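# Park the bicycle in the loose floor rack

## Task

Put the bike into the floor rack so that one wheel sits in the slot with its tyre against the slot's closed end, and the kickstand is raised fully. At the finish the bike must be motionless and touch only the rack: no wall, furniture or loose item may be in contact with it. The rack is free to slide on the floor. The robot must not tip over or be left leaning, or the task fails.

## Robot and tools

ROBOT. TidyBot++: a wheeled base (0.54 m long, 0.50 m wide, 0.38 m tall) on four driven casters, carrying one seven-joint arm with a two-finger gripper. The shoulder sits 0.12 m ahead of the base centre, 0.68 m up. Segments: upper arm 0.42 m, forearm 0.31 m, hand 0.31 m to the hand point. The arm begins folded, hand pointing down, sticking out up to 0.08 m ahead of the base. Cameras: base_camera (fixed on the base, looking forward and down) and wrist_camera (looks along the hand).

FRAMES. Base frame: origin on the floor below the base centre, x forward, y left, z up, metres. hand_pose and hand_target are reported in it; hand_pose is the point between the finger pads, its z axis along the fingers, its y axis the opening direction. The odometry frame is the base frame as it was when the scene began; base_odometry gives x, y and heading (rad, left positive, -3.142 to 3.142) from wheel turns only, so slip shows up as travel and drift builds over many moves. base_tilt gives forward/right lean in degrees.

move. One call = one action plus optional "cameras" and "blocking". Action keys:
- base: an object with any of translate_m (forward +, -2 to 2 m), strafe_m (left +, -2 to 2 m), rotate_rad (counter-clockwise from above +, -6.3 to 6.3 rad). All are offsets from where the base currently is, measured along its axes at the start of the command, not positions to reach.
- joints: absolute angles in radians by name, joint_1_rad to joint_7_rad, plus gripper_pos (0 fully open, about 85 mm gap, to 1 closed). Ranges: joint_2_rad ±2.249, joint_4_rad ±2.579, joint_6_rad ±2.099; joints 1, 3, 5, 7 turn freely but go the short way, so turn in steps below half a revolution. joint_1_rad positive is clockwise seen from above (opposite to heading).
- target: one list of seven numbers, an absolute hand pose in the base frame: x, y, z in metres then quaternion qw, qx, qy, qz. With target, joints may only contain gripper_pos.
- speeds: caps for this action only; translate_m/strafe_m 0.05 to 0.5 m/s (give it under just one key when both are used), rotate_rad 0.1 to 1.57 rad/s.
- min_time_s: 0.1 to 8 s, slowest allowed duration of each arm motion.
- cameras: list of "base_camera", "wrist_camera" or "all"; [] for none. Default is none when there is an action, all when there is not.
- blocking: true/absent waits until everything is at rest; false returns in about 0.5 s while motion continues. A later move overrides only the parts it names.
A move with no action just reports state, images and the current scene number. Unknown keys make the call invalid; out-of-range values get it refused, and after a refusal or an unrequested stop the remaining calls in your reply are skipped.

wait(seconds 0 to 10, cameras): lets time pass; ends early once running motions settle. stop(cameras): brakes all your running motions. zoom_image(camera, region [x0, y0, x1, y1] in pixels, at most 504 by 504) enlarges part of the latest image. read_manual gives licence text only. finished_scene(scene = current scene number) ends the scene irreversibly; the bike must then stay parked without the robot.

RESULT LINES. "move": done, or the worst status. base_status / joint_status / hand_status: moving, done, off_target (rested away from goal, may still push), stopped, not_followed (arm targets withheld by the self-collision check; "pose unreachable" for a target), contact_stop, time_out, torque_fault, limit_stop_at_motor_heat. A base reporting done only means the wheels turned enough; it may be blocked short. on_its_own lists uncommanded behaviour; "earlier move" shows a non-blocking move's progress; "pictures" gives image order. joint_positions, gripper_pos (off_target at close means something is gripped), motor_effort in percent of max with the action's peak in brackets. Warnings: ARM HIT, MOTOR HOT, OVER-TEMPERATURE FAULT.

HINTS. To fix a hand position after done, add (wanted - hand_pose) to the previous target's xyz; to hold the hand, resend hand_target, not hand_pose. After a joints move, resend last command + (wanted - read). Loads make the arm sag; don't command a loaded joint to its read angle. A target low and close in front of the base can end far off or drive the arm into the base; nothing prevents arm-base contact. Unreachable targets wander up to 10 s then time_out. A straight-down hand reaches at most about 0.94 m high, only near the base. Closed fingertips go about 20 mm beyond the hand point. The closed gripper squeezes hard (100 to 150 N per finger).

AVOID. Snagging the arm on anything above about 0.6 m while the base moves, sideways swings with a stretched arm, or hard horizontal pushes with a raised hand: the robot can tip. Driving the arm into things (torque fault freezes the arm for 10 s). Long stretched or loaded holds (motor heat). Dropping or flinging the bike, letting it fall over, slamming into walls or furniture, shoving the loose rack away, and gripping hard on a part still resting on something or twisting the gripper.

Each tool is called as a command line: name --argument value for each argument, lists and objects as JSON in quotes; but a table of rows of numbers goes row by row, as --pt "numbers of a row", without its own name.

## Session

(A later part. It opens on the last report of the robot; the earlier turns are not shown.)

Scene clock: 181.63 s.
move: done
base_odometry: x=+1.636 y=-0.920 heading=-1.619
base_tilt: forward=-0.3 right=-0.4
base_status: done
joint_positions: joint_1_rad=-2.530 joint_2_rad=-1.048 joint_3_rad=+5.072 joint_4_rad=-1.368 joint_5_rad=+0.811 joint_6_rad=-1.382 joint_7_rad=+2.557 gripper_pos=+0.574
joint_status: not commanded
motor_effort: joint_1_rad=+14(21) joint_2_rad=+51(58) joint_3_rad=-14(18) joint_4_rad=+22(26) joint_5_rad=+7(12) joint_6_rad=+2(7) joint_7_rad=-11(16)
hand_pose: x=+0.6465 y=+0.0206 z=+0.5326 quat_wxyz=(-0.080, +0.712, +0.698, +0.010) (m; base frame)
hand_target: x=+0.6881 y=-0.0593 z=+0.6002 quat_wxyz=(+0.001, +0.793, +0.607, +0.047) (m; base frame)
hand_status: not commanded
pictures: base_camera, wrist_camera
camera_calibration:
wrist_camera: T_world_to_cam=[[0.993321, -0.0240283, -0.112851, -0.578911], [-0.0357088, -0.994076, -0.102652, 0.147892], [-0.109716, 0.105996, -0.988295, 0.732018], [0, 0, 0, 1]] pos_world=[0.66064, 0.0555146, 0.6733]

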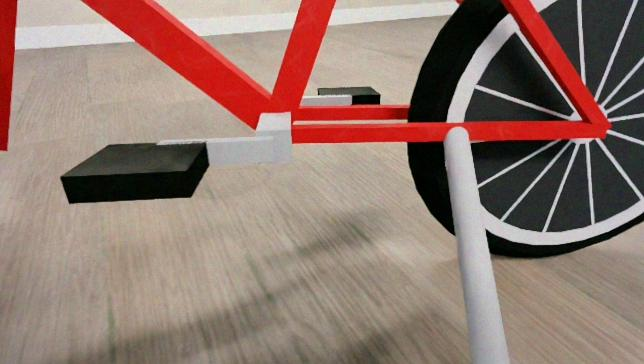

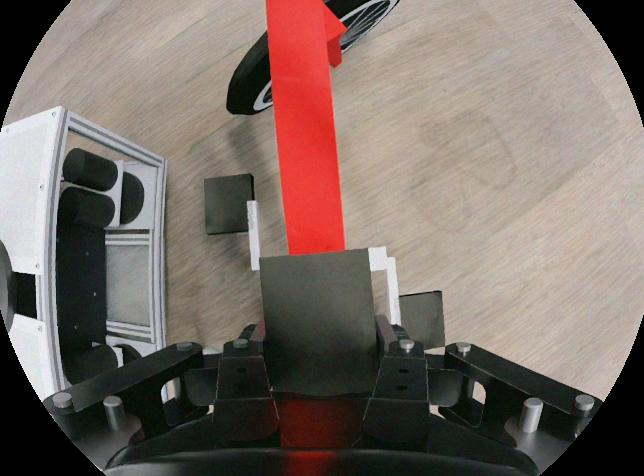

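move --base '{"translate_m":0.10,"strafe_m":-0.45}' --speeds '{"strafe_m":0.15}'

move --base '{"translate_m":-0.15}' --target '[0.827, 0.0, 0.54, 0.0, 0.7071, 0.7071, 0.0]' --cameras '["all"]'

zoom_image --camera "base_camera" --region '[400, 0, 644, 240]'

Scene clock: 187.37 s.
move: done
base_odometry: x=+1.182 y=-0.998 heading=-1.619
base_tilt: forward=-0.3 right=-0.3
base_status: done
joint_positions: joint_1_rad=-2.524 joint_2_rad=-1.048 joint_3_rad=+5.089 joint_4_rad=-1.383 joint_5_rad=+0.801 joint_6_rad=-1.404 joint_7_rad=+2.560 gripper_pos=+0.574
joint_status: not commanded
motor_effort: joint_1_rad=+14(21) joint_2_rad=+55(62) joint_3_rad=-16(21) joint_4_rad=+25(29) joint_5_rad=+8(13) joint_6_rad=+6(10) joint_7_rad=-13(16)
hand_pose: x=+0.6323 y=+0.0122 z=+0.5266 quat_wxyz=(-0.087, +0.711, +0.697, -0.010) (m; base frame)
hand_target: x=+0.6881 y=-0.0593 z=+0.6002 quat_wxyz=(+0.001, +0.793, +0.607, +0.047) (m; base frame)
hand_status: not commanded
pictures: none

Scene clock: 189.97 s.
move: done
base_odometry: x=+1.189 y=-0.848 heading=-1.619
base_tilt: forward=-0.4 right=-0.3
base_status: done
joint_positions: joint_1_rad=-2.984 joint_2_rad=-1.357 joint_3_rad=+4.809 joint_4_rad=-0.350 joint_5_rad=+1.337 joint_6_rad=-1.823 joint_7_rad=+2.924 gripper_pos=+0.574
joint_status: not commanded
motor_effort: joint_1_rad=+0(14) joint_2_rad=+61(65) joint_3_rad=-6(21) joint_4_rad=+4(24) joint_5_rad=+8(11) joint_6_rad=+15(15) joint_7_rad=+1(13)
hand_pose: x=+0.7984 y=+0.0252 z=+0.5263 quat_wxyz=(-0.052, +0.708, +0.704, -0.017) (m; base frame)
hand_target: x=+0.8270 y=+0.0000 z=+0.5400 quat_wxyz=(+0.000, +0.707, +0.707, +0.000) (m; base frame)
hand_status: done (0.041 m and 6.3 deg from the pose sent, 0.196 m and 10.2 deg at the start)
pictures: base_camera, wrist_camera
camera_calibration:
wrist_camera: T_world_to_cam=[[0.993794, -0.0159555, -0.110083, -0.732445], [-0.018911, -0.999487, -0.0258566, 0.10353], [-0.109614, 0.0277779, -0.993586, 0.7466], [0, 0, 0, 1]] pos_world=[0.811696, 0.0710518, 0.663859]

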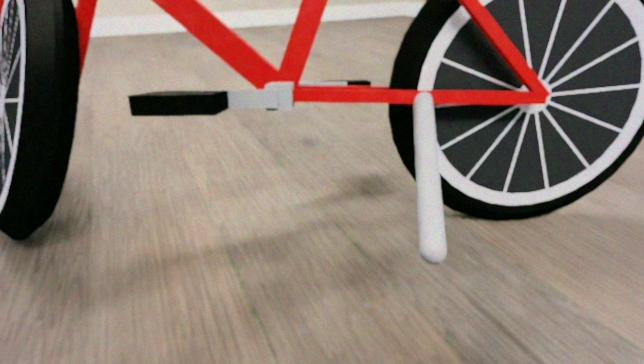

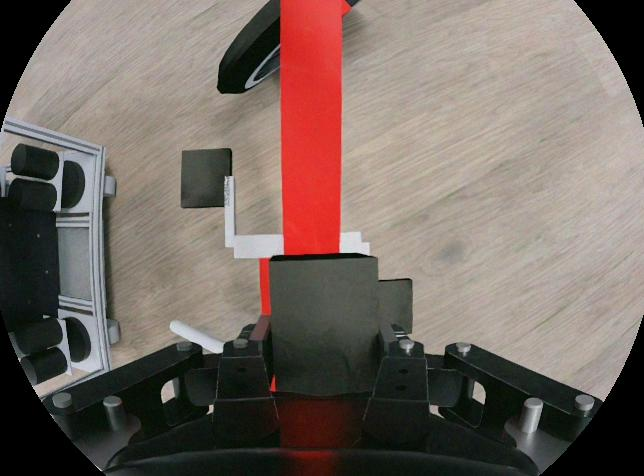

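Scaled by 2.066.

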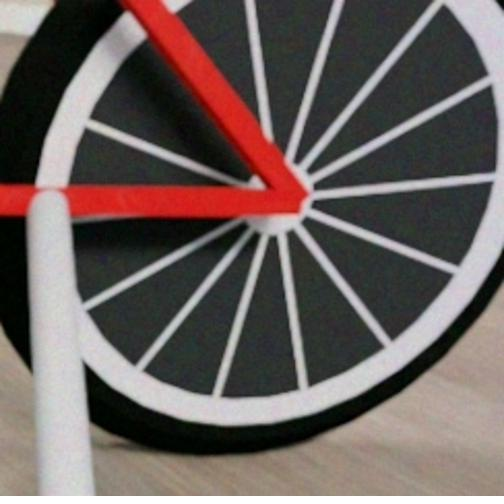

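move --base '{"translate_m":-0.015,"strafe_m":-0.45,"rotate_rad":0.06}' --speeds '{"strafe_m":0.12,"rotate_rad":0.1}' --cameras '["all"]'

zoom_image --camera "base_camera" --region '[400, 0, 644, 240]'

Scene clock: 196.40 s.
move: done
base_odometry: x=+0.740 y=-0.811 heading=-1.559
base_tilt: forward=-0.4 right=-0.4
base_status: done
joint_positions: joint_1_rad=-3.089 joint_2_rad=-1.364 joint_3_rad=+4.778 joint_4_rad=-0.365 joint_5_rad=+1.357 joint_6_rad=-1.849 joint_7_rad=+3.073 gripper_pos=+0.574
joint_status: not commanded
motor_effort: joint_1_rad=+16(20) joint_2_rad=+47(63) joint_3_rad=-3(7) joint_4_rad=+13(15) joint_5_rad=+9(11) joint_6_rad=+10(19) joint_7_rad=-15(22)
hand_pose: x=+0.7830 y=+0.0994 z=+0.5249 quat_wxyz=(-0.062, +0.606, +0.793, -0.024) (m; base frame)
hand_target: x=+0.8270 y=+0.0000 z=+0.5400 quat_wxyz=(+0.000, +0.707, +0.707, +0.000) (m; base frame)
hand_status: not commanded
pictures: base_camera, wrist_camera
camera_calibration:
wrist_camera: T_world_to_cam=[[0.959234, 0.252739, -0.126467, -0.707155], [0.248833, -0.967451, -0.0460508, -0.0249064], [-0.133989, 0.0127044, -0.990901, 0.760707], [0, 0, 0, 1]] pos_world=[0.786451, 0.144965, 0.663207]

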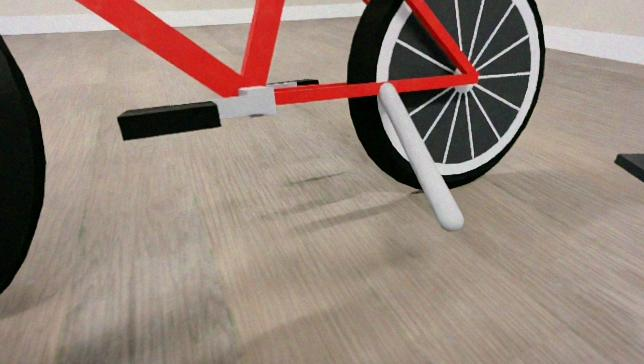

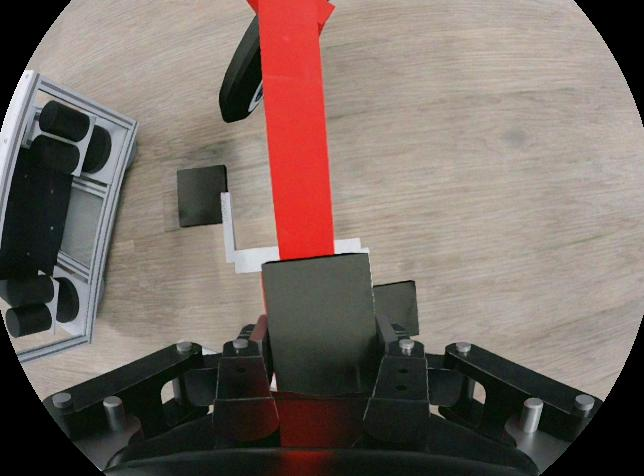

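Scaled by 2.066.

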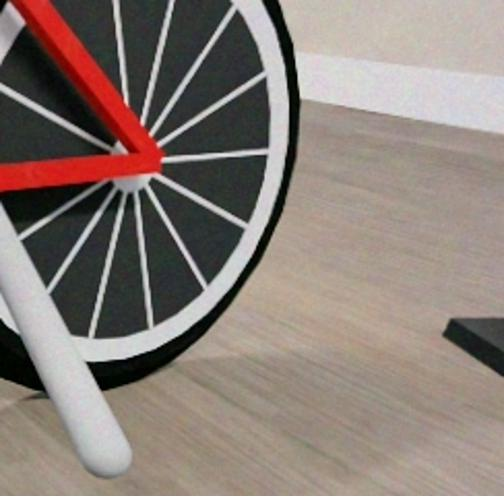

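move --base '{"translate_m":-0.08,"strafe_m":0.5,"rotate_rad":-0.08}' --speeds '{"strafe_m":0.15,"rotate_rad":0.1}' --cameras '["all"]'

Scene clock: 203.10 s.
move: done
base_odometry: x=+1.239 y=-0.725 heading=-1.639
base_tilt: forward=-0.4 right=-0.4
base_status: done
joint_positions: joint_1_rad=-2.949 joint_2_rad=-1.343 joint_3_rad=+4.783 joint_4_rad=-0.302 joint_5_rad=+1.423 joint_6_rad=-1.728 joint_7_rad=+2.968 gripper_pos=+0.577
joint_status: not commanded
motor_effort: joint_1_rad=-6(19) joint_2_rad=+42(49) joint_3_rad=-6(7) joint_4_rad=-2(14) joint_5_rad=-3(12) joint_6_rad=-9(14) joint_7_rad=+3(20)
hand_pose: x=+0.8387 y=-0.0252 z=+0.5392 quat_wxyz=(+0.007, +0.727, +0.686, +0.019) (m; base frame)
hand_target: x=+0.8270 y=+0.0000 z=+0.5400 quat_wxyz=(+0.000, +0.707, +0.707, +0.000) (m; base frame)
hand_status: not commanded
pictures: base_camera, wrist_camera
camera_calibration:
wrist_camera: T_world_to_cam=[[0.997257, -0.0702608, 0.0232927, -0.84809], [-0.0703689, -0.997514, 0.00385453, 0.0813375], [0.0229639, -0.00548304, -0.999721, 0.656553], [0, 0, 0, 1]] pos_world=[0.83641, 0.0251477, 0.675811]

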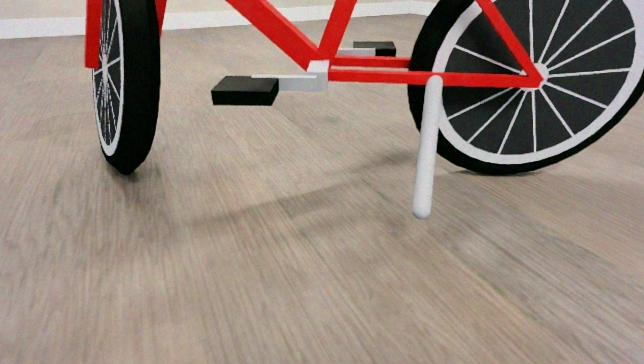

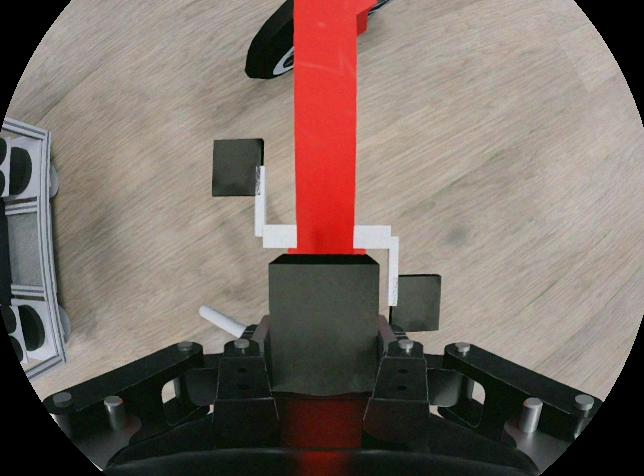

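move --target '[0.817, 0.0, 0.59, 0.0, 0.7071, 0.7071, 0.0]' --min_time_s 1

move --base '{"translate_m":0.04,"strafe_m":-0.47,"rotate_rad":0.03}' --speeds '{"strafe_m":0.15,"rotate_rad":0.1}' --cameras '["all"]'

zoom_image --camera "base_camera" --region '[400, 0, 644, 240]'

Scene clock: 206.00 s.
move: off_target
base_odometry: x=+1.239 y=-0.725 heading=-1.639
base_tilt: forward=-0.4 right=-0.4
base_status: not commanded
joint_positions: joint_1_rad=-2.979 joint_2_rad=-1.344 joint_3_rad=+4.786 joint_4_rad=-0.248 joint_5_rad=+1.425 joint_6_rad=-1.731 joint_7_rad=+2.976 gripper_pos=+0.577
joint_status: not commanded
motor_effort: joint_1_rad=-3(6) joint_2_rad=+66(67) joint_3_rad=-8(9) joint_4_rad=+1(2) joint_5_rad=-3(4) joint_6_rad=-10(10) joint_7_rad=+1(3)
hand_pose: x=+0.8419 y=-0.0185 z=+0.5412 quat_wxyz=(+0.006, +0.732, +0.681, +0.022) (m; base frame)
hand_target: x=+0.8170 y=+0.0000 z=+0.5900 quat_wxyz=(+0.000, +0.707, +0.707, +0.000) (m; base frame)
hand_status: off_target (0.058 m and 4.9 deg from the pose sent, 0.061 m and 4.0 deg at the start)
pictures: none

Scene clock: 210.03 s.
move: done
base_odometry: x=+0.768 y=-0.733 heading=-1.608
base_tilt: forward=-0.4 right=-0.4
base_status: done
joint_positions: joint_1_rad=-3.134 joint_2_rad=-1.348 joint_3_rad=+4.771 joint_4_rad=-0.286 joint_5_rad=+1.409 joint_6_rad=-1.838 joint_7_rad=+3.110 gripper_pos=+0.578
joint_status: not commanded
motor_effort: joint_1_rad=+17(21) joint_2_rad=+67(72) joint_3_rad=-3(9) joint_4_rad=+13(16) joint_5_rad=+10(14) joint_6_rad=-3(10) joint_7_rad=-14(21)
hand_pose: x=+0.7981 y=+0.1019 z=+0.5383 quat_wxyz=(-0.037, +0.608, +0.793, -0.016) (m; base frame)
hand_target: x=+0.8170 y=+0.0000 z=+0.5900 quat_wxyz=(+0.000, +0.707, +0.707, +0.000) (m; base frame)
hand_status: not commanded
pictures: base_camera, wrist_camera
camera_calibration:
wrist_camera: T_world_to_cam=[[0.965131, 0.247942, -0.0839466, -0.747602], [0.247549, -0.968756, -0.0152282, -0.0409729], [-0.0850995, -0.00608369, -0.996354, 0.741754], [0, 0, 0, 1]] pos_world=[0.794799, 0.150182, 0.675667]

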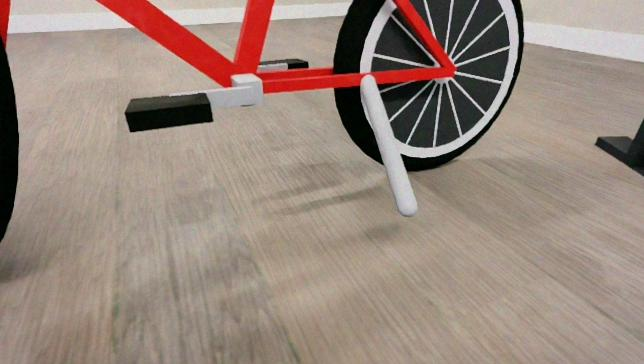

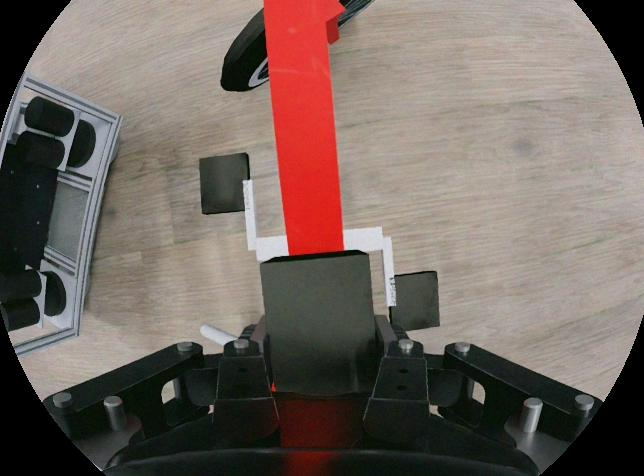

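Scaled by 2.066.

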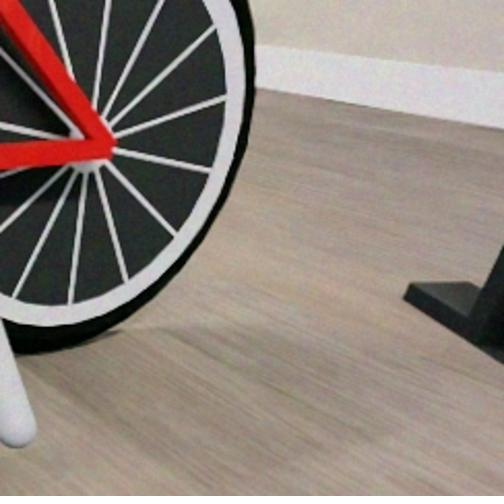

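move --base '{"translate_m":-0.05,"strafe_m":0.45}' --speeds '{"strafe_m":0.15}' --target '[0.817, 0.0, 0.57, 0.0, 0.78, 0.626, 0.0]' --min_time_s 3 --cameras '["all"]'

Scene clock: 215.37 s.
move: off_target
base_odometry: x=+1.219 y=-0.700 heading=-1.608
base_tilt: forward=-0.4 right=-0.3
base_status: done
joint_positions: joint_1_rad=-2.909 joint_2_rad=-1.348 joint_3_rad=+4.820 joint_4_rad=-0.306 joint_5_rad=+1.447 joint_6_rad=-1.718 joint_7_rad=+2.756 gripper_pos=+0.577
joint_status: not commanded
motor_effort: joint_1_rad=-11(16) joint_2_rad=+60(67) joint_3_rad=-12(13) joint_4_rad=-2(13) joint_5_rad=-11(14) joint_6_rad=-19(22) joint_7_rad=+2(16)
hand_pose: x=+0.8382 y=-0.0708 z=+0.5326 quat_wxyz=(+0.028, +0.809, +0.587, +0.002) (m; base frame)
hand_target: x=+0.8170 y=+0.0000 z=+0.5700 quat_wxyz=(+0.000, +0.780, +0.626, +0.000) (m; base frame)
hand_status: off_target (0.083 m and 6.5 deg from the pose sent, 0.108 m and 27.9 deg at the start)
pictures: base_camera, wrist_camera
camera_calibration:
wrist_camera: T_world_to_cam=[[0.945881, -0.322543, 0.0356964, -0.832036], [-0.324064, -0.944623, 0.0516672, 0.226808], [0.0170548, -0.060439, -0.998026, 0.649856], [0, 0, 0, 1]] pos_world=[0.849425, -0.0148427, 0.666556]

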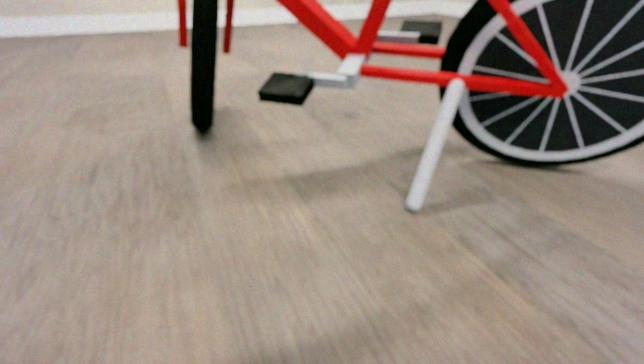

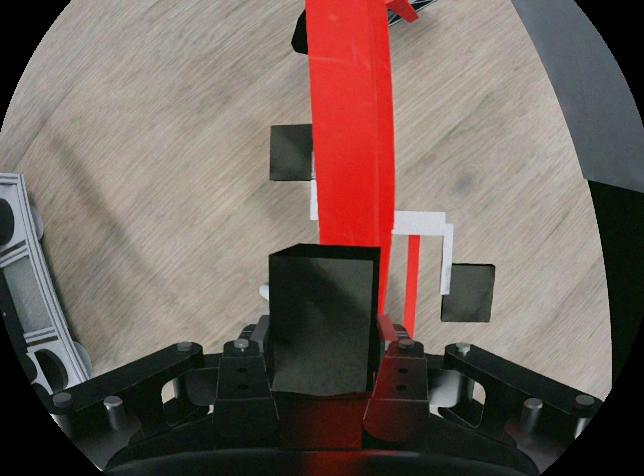

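move --base '{"translate_m":0.04,"strafe_m":-0.35}' --speeds '{"strafe_m":0.15}' --target '[0.817, 0.0, 0.59, 0.0, 0.81, 0.586, 0.0]' --min_time_s 1 --cameras '["all"]'

Scene clock: 220.13 s.
move: off_target
base_odometry: x=+0.868 y=-0.727 heading=-1.608
base_tilt: forward=-0.4 right=-0.4
base_status: done
joint_positions: joint_1_rad=-3.123 joint_2_rad=-1.334 joint_3_rad=+4.762 joint_4_rad=-0.269 joint_5_rad=+1.389 joint_6_rad=-1.801 joint_7_rad=+2.758 gripper_pos=+0.578
joint_status: not commanded
motor_effort: joint_1_rad=+15(19) joint_2_rad=+58(62) joint_3_rad=-1(12) joint_4_rad=+11(12) joint_5_rad=+10(15) joint_6_rad=-5(19) joint_7_rad=-10(14)
hand_pose: x=+0.8119 y=+0.1027 z=+0.5495 quat_wxyz=(-0.034, +0.745, +0.666, +0.008) (m; base frame)
hand_target: x=+0.8170 y=+0.0000 z=+0.5900 quat_wxyz=(+0.000, +0.810, +0.586, +0.000) (m; base frame)
hand_status: off_target (0.110 m and 12.5 deg from the pose sent, 0.094 m and 3.2 deg at the start)
pictures: base_camera, wrist_camera
camera_calibration:
wrist_camera: T_world_to_cam=[[0.991106, -0.122033, -0.0530764, -0.760295], [-0.12399, -0.991656, -0.0352814, 0.271457], [-0.048328, 0.0415485, -0.997967, 0.720206], [0, 0, 0, 1]] pos_world=[0.821997, 0.146487, 0.687966]

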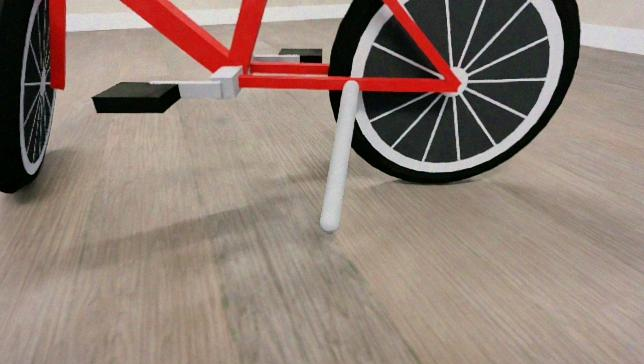

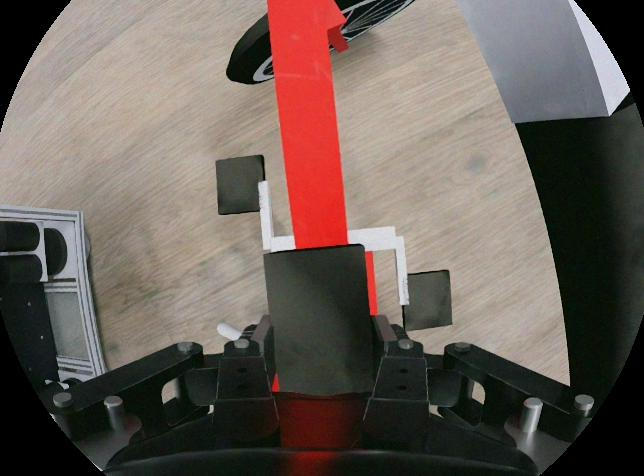

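move --base '{"translate_m":0.0,"strafe_m":-0.2}' --speeds '{"strafe_m":0.12}' --cameras '["all"]'

zoom_image --camera "base_camera" --region '[400, 0, 644, 240]'

Scene clock: 223.93 s.
move: done
base_odometry: x=+0.668 y=-0.719 heading=-1.608
base_tilt: forward=-0.4 right=-0.4
base_status: done
joint_positions: joint_1_rad=-3.143 joint_2_rad=-1.334 joint_3_rad=+4.759 joint_4_rad=-0.283 joint_5_rad=+1.376 joint_6_rad=-1.808 joint_7_rad=+2.777 gripper_pos=+0.578
joint_status: not commanded
motor_effort: joint_1_rad=+18(24) joint_2_rad=+57(63) joint_3_rad=+0(2) joint_4_rad=+12(15) joint_5_rad=+11(17) joint_6_rad=-7(9) joint_7_rad=-13(17)
hand_pose: x=+0.8051 y=+0.1230 z=+0.5495 quat_wxyz=(-0.041, +0.726, +0.687, +0.008) (m; base frame)
hand_target: x=+0.8170 y=+0.0000 z=+0.5900 quat_wxyz=(+0.000, +0.810, +0.586, +0.000) (m; base frame)
hand_status: not commanded
pictures: base_camera, wrist_camera
camera_calibration:
wrist_camera: T_world_to_cam=[[0.995864, -0.0658023, -0.0626552, -0.756467], [-0.0686412, -0.996658, -0.0442882, 0.251798], [-0.0595315, 0.0484058, -0.997052, 0.726733], [0, 0, 0, 1]] pos_world=[0.813886, 0.166001, 0.688346]

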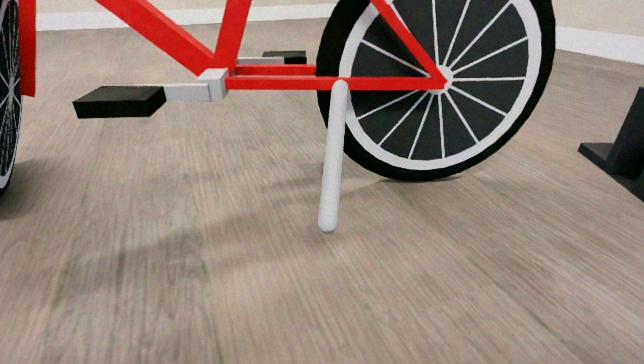

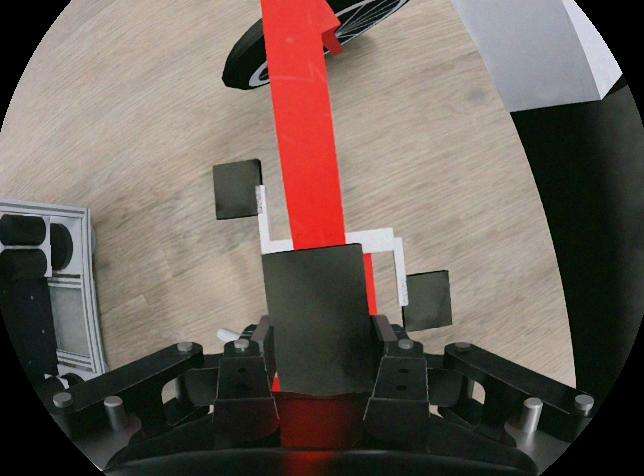

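Scaled by 2.066.

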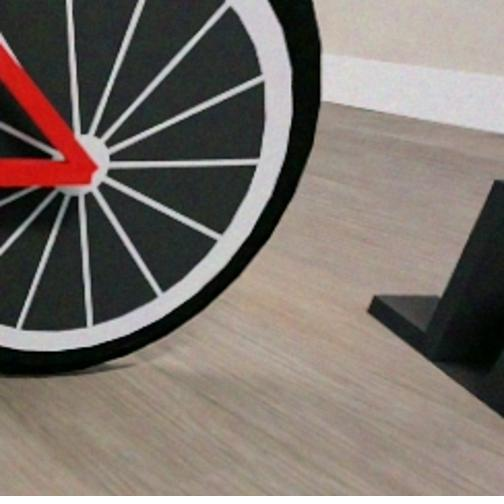

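move --base '{"translate_m":0.04,"strafe_m":-0.2}' --target '[0.777, 0.2, 0.57, 0.0, 0.80, 0.60, 0.0]' --min_time_s 1.3 --cameras '["all"]'

zoom_image --camera "base_camera" --region '[344, 0, 644, 240]'

Scene clock: 229.37 s.
move: off_target
base_odometry: x=+0.467 y=-0.752 heading=-1.608
base_tilt: forward=-0.3 right=-0.4
base_status: done
joint_positions: joint_1_rad=-3.299 joint_2_rad=-1.317 joint_3_rad=+4.768 joint_4_rad=-0.527 joint_5_rad=+1.322 joint_6_rad=-1.755 joint_7_rad=+2.444 gripper_pos=+0.578
joint_status: not commanded
motor_effort: joint_1_rad=+17(22) joint_2_rad=+45(58) joint_3_rad=-1(2) joint_4_rad=+11(13) joint_5_rad=+10(14) joint_6_rad=-7(10) joint_7_rad=-13(18)
hand_pose: x=+0.7406 y=+0.2912 z=+0.5488 quat_wxyz=(-0.035, +0.703, +0.710, +0.006) (m; base frame)
hand_target: x=+0.7770 y=+0.2000 z=+0.5700 quat_wxyz=(+0.000, +0.800, +0.600, +0.000) (m; base frame)
hand_status: off_target (0.100 m and 17.3 deg from the pose sent, 0.084 m and 13.9 deg at the start)
pictures: base_camera, wrist_camera
camera_calibration:
wrist_camera: T_world_to_cam=[[0.998572, -0.00117729, -0.0534017, -0.707231], [-0.00307281, -0.999368, -0.0354272, 0.362258], [-0.0533263, 0.0355407, -0.997944, 0.713766], [0, 0, 0, 1]] pos_world=[0.745397, 0.335829, 0.687366]

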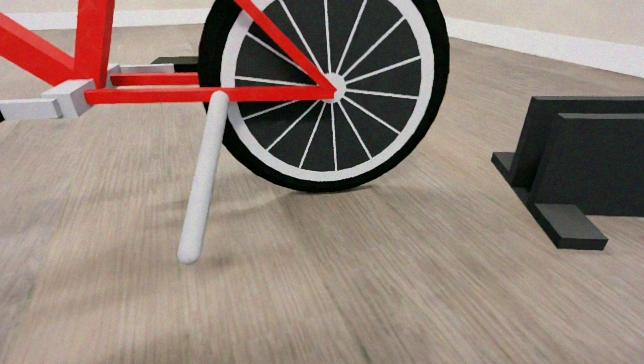

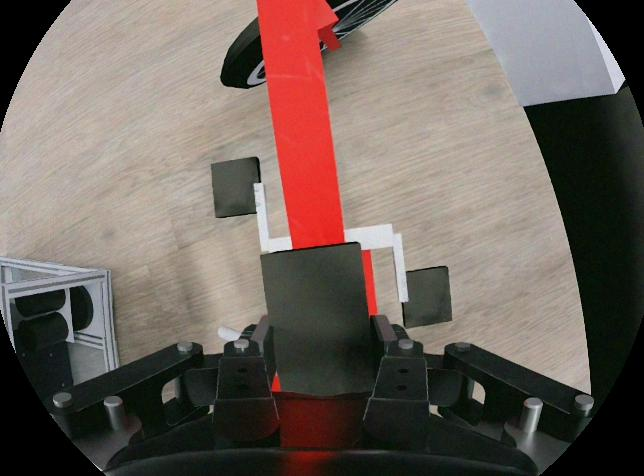

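Scaled by 1.680.

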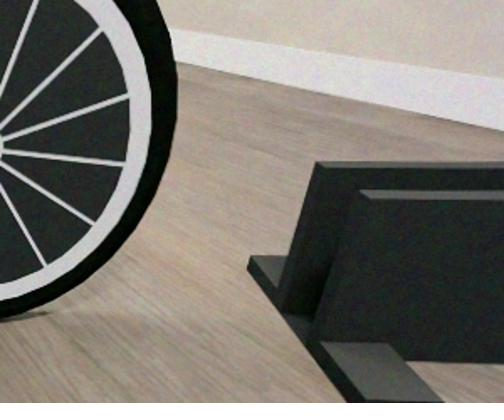

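move --base '{"translate_m":0.0,"strafe_m":0.38}' --speeds '{"strafe_m":0.15}' --target '[0.757, 0.2, 0.58, 0.0, 0.83, 0.558, 0.0]' --min_time_s 2 --cameras '["all"]'

Scene clock: 236.20 s.
move: off_target
base_odometry: x=+0.846 y=-0.766 heading=-1.608
base_tilt: forward=-0.4 right=-0.4
base_status: done
joint_positions: joint_1_rad=-3.077 joint_2_rad=-1.296 joint_3_rad=+4.857 joint_4_rad=-0.636 joint_5_rad=+1.336 joint_6_rad=-1.733 joint_7_rad=+2.122 gripper_pos=+0.578
joint_status: not commanded
motor_effort: joint_1_rad=-11(16) joint_2_rad=+48(59) joint_3_rad=-17(18) joint_4_rad=+1(11) joint_5_rad=-12(13) joint_6_rad=-2(11) joint_7_rad=-1(14)
hand_pose: x=+0.7829 y=+0.1403 z=+0.5401 quat_wxyz=(+0.022, +0.848, +0.529, -0.013) (m; base frame)
hand_target: x=+0.7570 y=+0.2000 z=+0.5800 quat_wxyz=(+0.000, +0.830, +0.558, +0.000) (m; base frame)
hand_status: off_target (0.076 m and 4.9 deg from the pose sent, 0.098 m and 23.1 deg at the start)
pictures: base_camera, wrist_camera
camera_calibration:
wrist_camera: T_world_to_cam=[[0.892141, -0.451612, 0.0114659, -0.638586], [-0.451313, -0.889851, 0.0669448, 0.491566], [-0.0200301, -0.064899, -0.997691, 0.700538], [0, 0, 0, 1]] pos_world=[0.805591, 0.194491, 0.673334]

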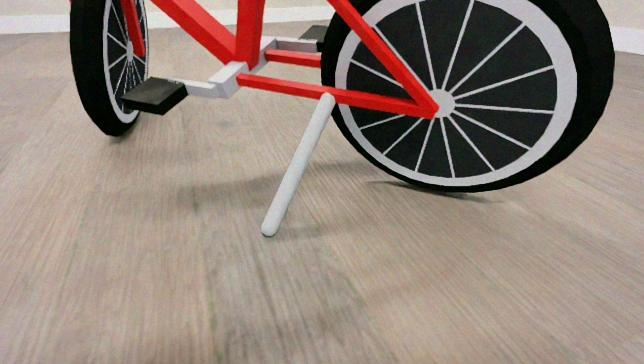

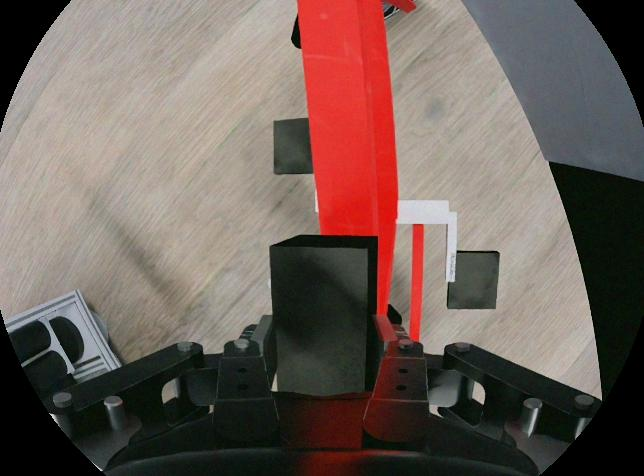

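move --base '{"translate_m":0.0,"strafe_m":-0.38}' --speeds '{"strafe_m":0.15}' --target '[0.767, 0.2, 0.59, 0.0, 0.81, 0.586, 0.0]' --min_time_s 2 --cameras '["all"]'

Scene clock: 241.70 s.
move: off_target
base_odometry: x=+0.467 y=-0.752 heading=-1.608
base_tilt: forward=-0.4 right=-0.4
base_status: done
joint_positions: joint_1_rad=-3.284 joint_2_rad=-1.288 joint_3_rad=+4.803 joint_4_rad=-0.590 joint_5_rad=+1.283 joint_6_rad=-1.756 joint_7_rad=+2.288 gripper_pos=+0.588
joint_status: not commanded
motor_effort: joint_1_rad=+15(19) joint_2_rad=+49(52) joint_3_rad=-3(17) joint_4_rad=+11(13) joint_5_rad=+10(13) joint_6_rad=-6(10) joint_7_rad=-8(13)
hand_pose: x=+0.7298 y=+0.2907 z=+0.5586 quat_wxyz=(-0.026, +0.742, +0.670, -0.001) (m; base frame)
hand_target: x=+0.7670 y=+0.2000 z=+0.5900 quat_wxyz=(+0.000, +0.810, +0.586, +0.000) (m; base frame)
hand_status: off_target (0.103 m and 12.7 deg from the pose sent, 0.079 m and 8.4 deg at the start)
pictures: base_camera, wrist_camera
camera_calibration:
wrist_camera: T_world_to_cam=[[0.992103, -0.113638, -0.053091, -0.658653], [-0.114401, -0.993368, -0.0115439, 0.428223], [-0.051427, 0.0175264, -0.998523, 0.727045], [0, 0, 0, 1]] pos_world=[0.73983, 0.337792, 0.695946]

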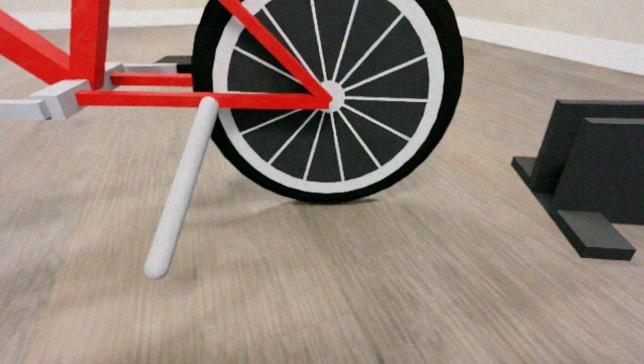

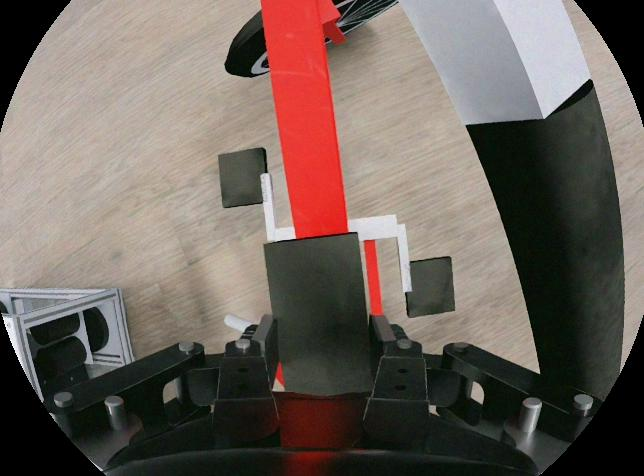

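move --base '{"translate_m":0.008,"strafe_m":-0.15}' --speeds '{"strafe_m":0.12}' --cameras '["all"]'

zoom_image --camera "base_camera" --region '[344, 0, 644, 240]'

Scene clock: 244.83 s.
move: done
base_odometry: x=+0.316 y=-0.754 heading=-1.607
base_tilt: forward=-0.4 right=-0.4
base_status: done
joint_positions: joint_1_rad=-3.304 joint_2_rad=-1.288 joint_3_rad=+4.801 joint_4_rad=-0.590 joint_5_rad=+1.267 joint_6_rad=-1.746 joint_7_rad=+2.307 gripper_pos=+0.588
joint_status: not commanded
motor_effort: joint_1_rad=+17(23) joint_2_rad=+54(57) joint_3_rad=-6(6) joint_4_rad=+13(15) joint_5_rad=+7(16) joint_6_rad=-8(12) joint_7_rad=-11(16)
hand_pose: x=+0.7224 y=+0.3094 z=+0.5593 quat_wxyz=(-0.036, +0.727, +0.685, +0.005) (m; base frame)
hand_target: x=+0.7670 y=+0.2000 z=+0.5900 quat_wxyz=(+0.000, +0.810, +0.586, +0.000) (m; base frame)
hand_status: not commanded
pictures: base_camera, wrist_camera
camera_calibration:
wrist_camera: T_world_to_cam=[[0.995863, -0.0698344, -0.058138, -0.662665], [-0.0718469, -0.99686, -0.0332762, 0.42854], [-0.0556316, 0.0373156, -0.997754, 0.723669], [0, 0, 0, 1]] pos_world=[0.730972, 0.353914, 0.697778]

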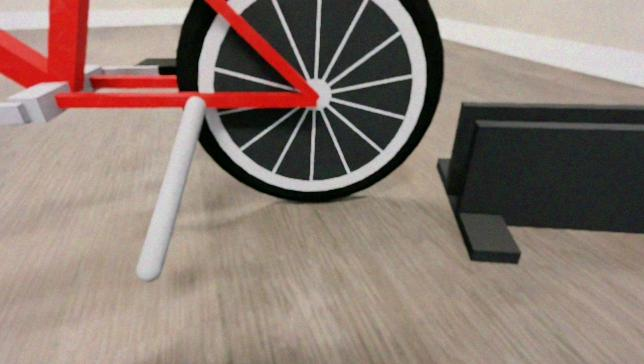

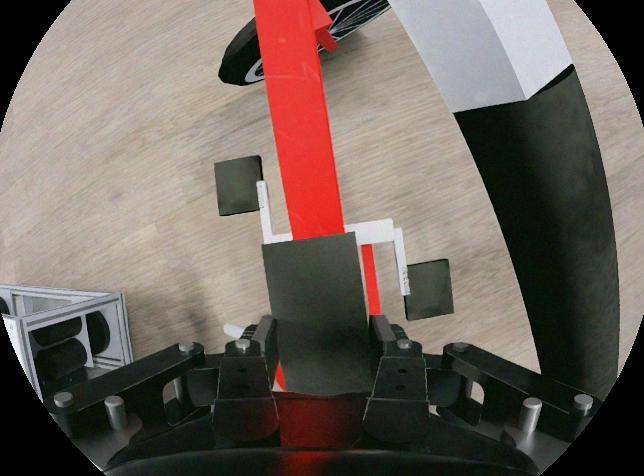

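Scaled by 1.680.

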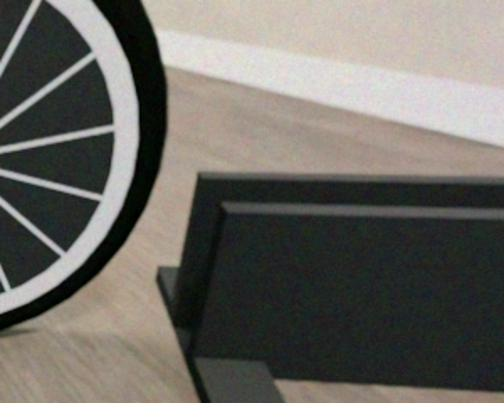

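move --base '{"translate_m":0.0,"strafe_m":0.2}' --speeds '{"strafe_m":0.15}' --target '[0.767, 0.2, 0.59, 0.0, 0.839, 0.545, 0.0]' --min_time_s 1.5 --cameras '["all"]'

Scene clock: 248.53 s.
move: done
base_odometry: x=+0.517 y=-0.762 heading=-1.607
base_tilt: forward=-0.4 right=-0.4
base_status: done
joint_positions: joint_1_rad=-3.214 joint_2_rad=-1.288 joint_3_rad=+4.825 joint_4_rad=-0.566 joint_5_rad=+1.286 joint_6_rad=-1.759 joint_7_rad=+2.174 gripper_pos=+0.596
joint_status: not commanded
motor_effort: joint_1_rad=+5(17) joint_2_rad=+52(59) joint_3_rad=-9(12) joint_4_rad=+7(13) joint_5_rad=+2(7) joint_6_rad=-5(9) joint_7_rad=-3(14)
hand_pose: x=+0.7552 y=+0.2358 z=+0.5565 quat_wxyz=(-0.018, +0.809, +0.587, -0.005) (m; base frame)
hand_target: x=+0.7670 y=+0.2000 z=+0.5900 quat_wxyz=(+0.000, +0.839, +0.545, +0.000) (m; base frame)
hand_status: done (0.050 m and 6.3 deg from the pose sent, 0.122 m and 21.0 deg at the start)
pictures: base_camera, wrist_camera
camera_calibration:
wrist_camera: T_world_to_cam=[[0.9455, -0.322008, -0.0483871, -0.608475], [-0.321939, -0.946713, 0.00942952, 0.510692], [-0.0488451, 0.00666211, -0.998784, 0.728054], [0, 0, 0, 1]] pos_world=[0.775287, 0.282694, 0.692911]

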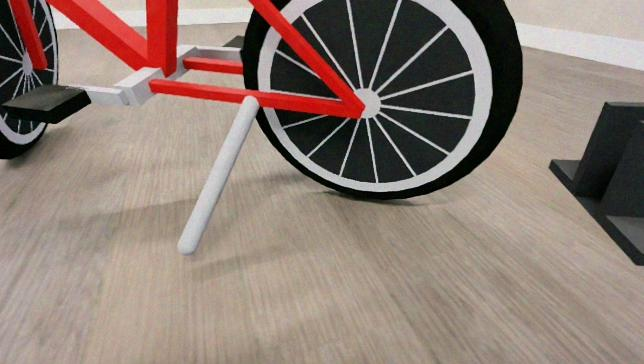

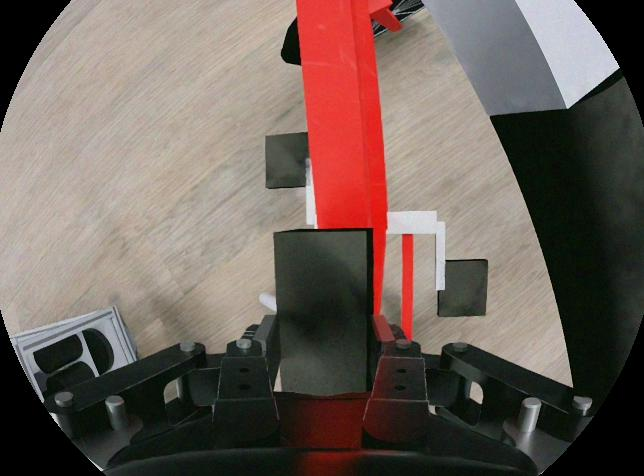

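move --base '{"translate_m":-0.005,"strafe_m":-0.2}' --speeds '{"strafe_m":0.12}' --cameras '["all"]'

zoom_image --camera "base_camera" --region '[344, 0, 644, 240]'

Scene clock: 251.93 s.
move: done
base_odometry: x=+0.317 y=-0.749 heading=-1.607
base_tilt: forward=-0.4 right=-0.4
base_status: done
joint_positions: joint_1_rad=-3.293 joint_2_rad=-1.284 joint_3_rad=+4.799 joint_4_rad=-0.567 joint_5_rad=+1.274 joint_6_rad=-1.761 joint_7_rad=+2.194 gripper_pos=+0.596
joint_status: not commanded
motor_effort: joint_1_rad=+16(20) joint_2_rad=+48(51) joint_3_rad=-2(9) joint_4_rad=+11(14) joint_5_rad=+10(14) joint_6_rad=-7(9) joint_7_rad=-9(14)
hand_pose: x=+0.7295 y=+0.2952 z=+0.5632 quat_wxyz=(-0.034, +0.776, +0.630, +0.001) (m; base frame)
hand_target: x=+0.7670 y=+0.2000 z=+0.5900 quat_wxyz=(+0.000, +0.839, +0.545, +0.000) (m; base frame)
hand_status: not commanded
pictures: base_camera, wrist_camera
camera_calibration:
wrist_camera: T_world_to_cam=[[0.974266, -0.215729, -0.0653148, -0.607526], [-0.217486, -0.975837, -0.0210245, 0.508074], [-0.059201, 0.0346886, -0.997643, 0.73175], [0, 0, 0, 1]] pos_world=[0.745712, 0.339353, 0.701027]

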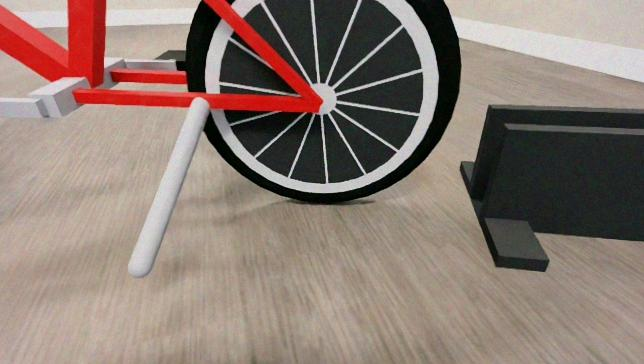

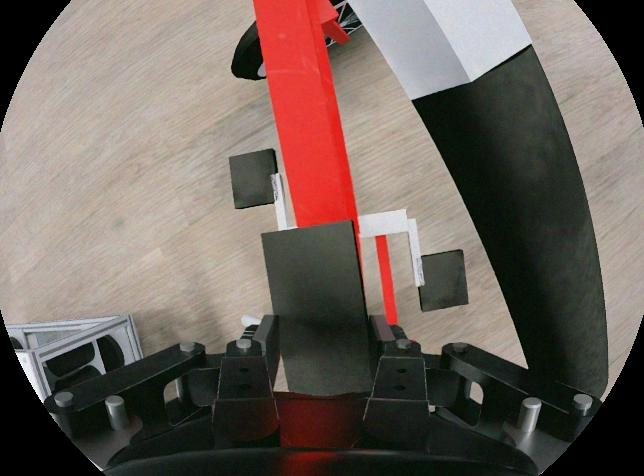

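Scaled by 1.680.

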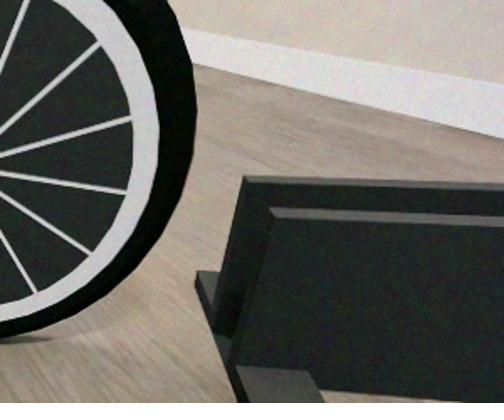

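move --base '{"translate_m":0.0,"strafe_m":0.17}' --speeds '{"strafe_m":0.15}' --target '[0.767, 0.2, 0.60, 0.0, 0.882, 0.471, 0.0]' --min_time_s 1.2

move --base '{"translate_m":0.0,"strafe_m":-0.17}' --speeds '{"strafe_m":0.12}' --cameras '["all"]'

zoom_image --camera "base_camera" --region '[344, 0, 644, 240]'

Scene clock: 256.20 s.
move: done
base_odometry: x=+0.487 y=-0.755 heading=-1.607
base_tilt: forward=-0.4 right=-0.4
base_status: done
joint_positions: joint_1_rad=-3.208 joint_2_rad=-1.239 joint_3_rad=+4.811 joint_4_rad=-0.517 joint_5_rad=+1.293 joint_6_rad=-1.805 joint_7_rad=+2.025 gripper_pos=+0.999
joint_status: not commanded
on_its_own: gripper_pos moved +0.403 to your old target +1.000
motor_effort: joint_1_rad=+0(15) joint_2_rad=+43(57) joint_3_rad=-7(9) joint_4_rad=+4(11) joint_5_rad=+1(10) joint_6_rad=+0(6) joint_7_rad=+1(11)
hand_pose: x=+0.7604 y=+0.2183 z=+0.5946 quat_wxyz=(-0.013, +0.864, +0.504, +0.002) (m; base frame)
hand_target: x=+0.7670 y=+0.2000 z=+0.6000 quat_wxyz=(+0.000, +0.882, +0.471, +0.000) (m; base frame)
hand_status: done (0.020 m and 4.6 deg from the pose sent, 0.109 m and 22.3 deg at the start)
pictures: none

Scene clock: 258.17 s.
move: done
base_odometry: x=+0.317 y=-0.749 heading=-1.607
base_tilt: forward=-0.4 right=-0.4
base_status: done
joint_positions: joint_1_rad=-3.199 joint_2_rad=-1.239 joint_3_rad=+4.811 joint_4_rad=-0.515 joint_5_rad=+1.293 joint_6_rad=-1.805 joint_7_rad=+2.025 gripper_pos=+0.999
joint_status: not commanded
motor_effort: joint_1_rad=+0(4) joint_2_rad=+44(44) joint_3_rad=-8(8) joint_4_rad=+3(4) joint_5_rad=+1(2) joint_6_rad=+0(1) joint_7_rad=+0(2)
hand_pose: x=+0.7625 y=+0.2125 z=+0.5947 quat_wxyz=(-0.013, +0.866, +0.500, +0.002) (m; base frame)
hand_target: x=+0.7670 y=+0.2000 z=+0.6000 quat_wxyz=(+0.000, +0.882, +0.471, +0.000) (m; base frame)
hand_status: not commanded
pictures: base_camera, wrist_camera
camera_calibration:
wrist_camera: T_world_to_cam=[[0.859189, -0.51062, -0.0325858, -0.5245], [-0.510709, -0.859732, 0.00615475, 0.618054], [-0.0311578, 0.0113538, -0.99945, 0.752591], [0, 0, 0, 1]] pos_world=[0.789739, 0.254996, 0.731282]

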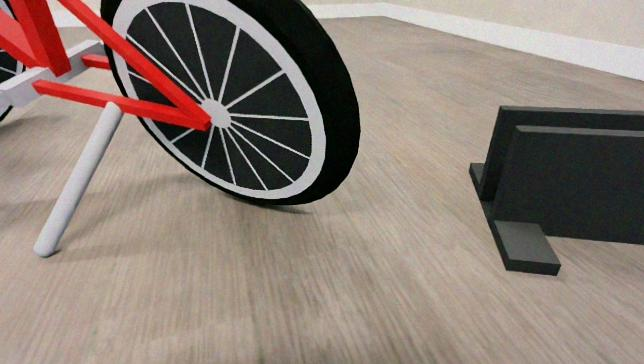

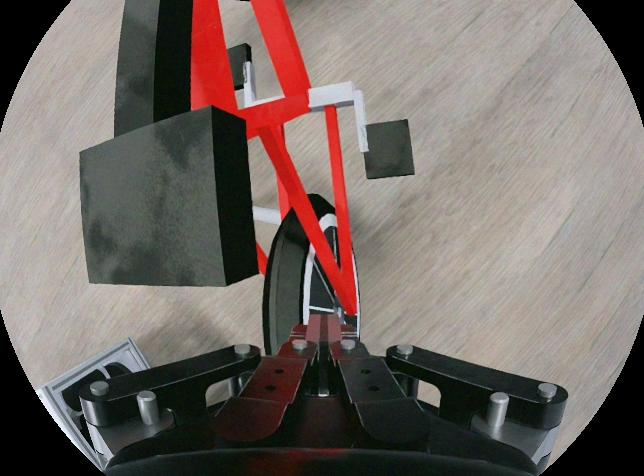

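Scaled by 1.680.

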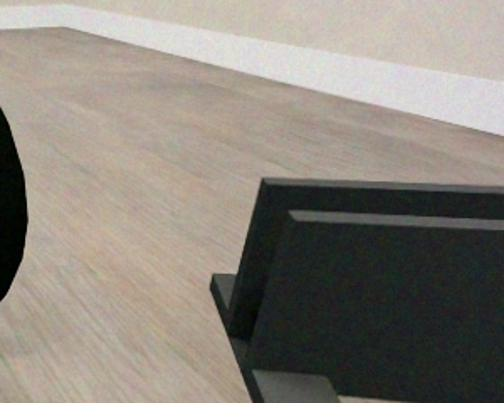

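move --target '[0.70, 0.2, 0.75, 0.0, 0.83, 0.558, 0.0]' --joints '{"gripper_pos":0.35}' --cameras '["all"]'

Scene clock: 263.83 s.
move: done
base_odometry: x=+0.317 y=-0.749 heading=-1.607
base_tilt: forward=-0.4 right=-0.4
base_status: not commanded
joint_positions: joint_1_rad=-3.237 joint_2_rad=-1.026 joint_3_rad=+4.722 joint_4_rad=-0.437 joint_5_rad=+1.299 joint_6_rad=-2.029 joint_7_rad=+2.134 gripper_pos=+0.350
joint_status: all done
motor_effort: joint_1_rad=+0(1) joint_2_rad=+40(48) joint_3_rad=-6(8) joint_4_rad=+3(4) joint_5_rad=+1(2) joint_6_rad=+0(1) joint_7_rad=+0(1)
hand_pose: x=+0.7048 y=+0.2089 z=+0.7460 quat_wxyz=(-0.006, +0.836, +0.549, +0.013) (m; base frame)
hand_target: x=+0.7000 y=+0.2000 z=+0.7500 quat_wxyz=(+0.000, +0.830, +0.558, +0.000) (m; base frame)
hand_status: done (0.011 m and 2.1 deg from the pose sent, 0.168 m and 8.0 deg at the start)
pictures: base_camera, wrist_camera
camera_calibration:
wrist_camera: T_world_to_cam=[[0.912712, -0.408515, -0.00847707, -0.548911], [-0.408571, -0.912705, -0.00627, 0.532887], [-0.00517568, 0.00918618, -0.999944, 0.884575], [0, 0, 0, 1]] pos_world=[0.723298, 0.254004, 0.883214]

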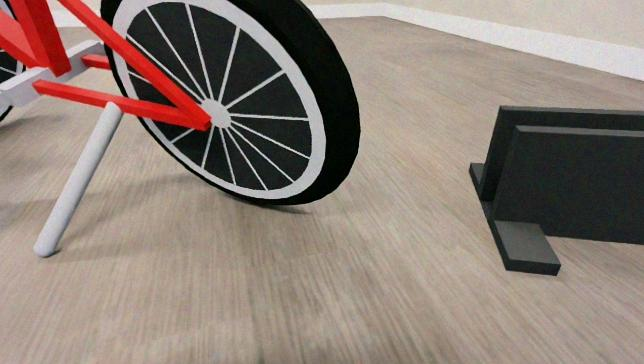

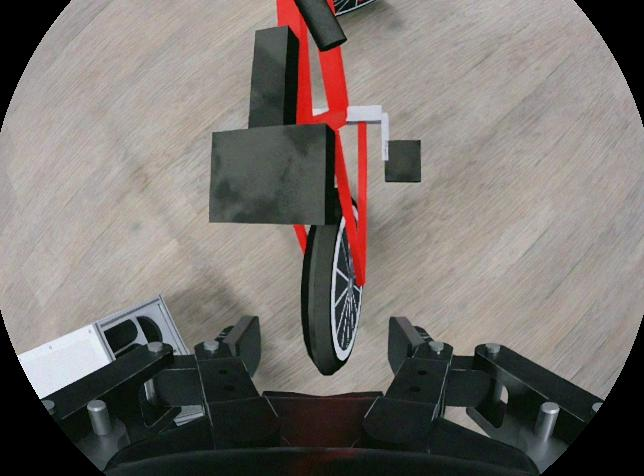

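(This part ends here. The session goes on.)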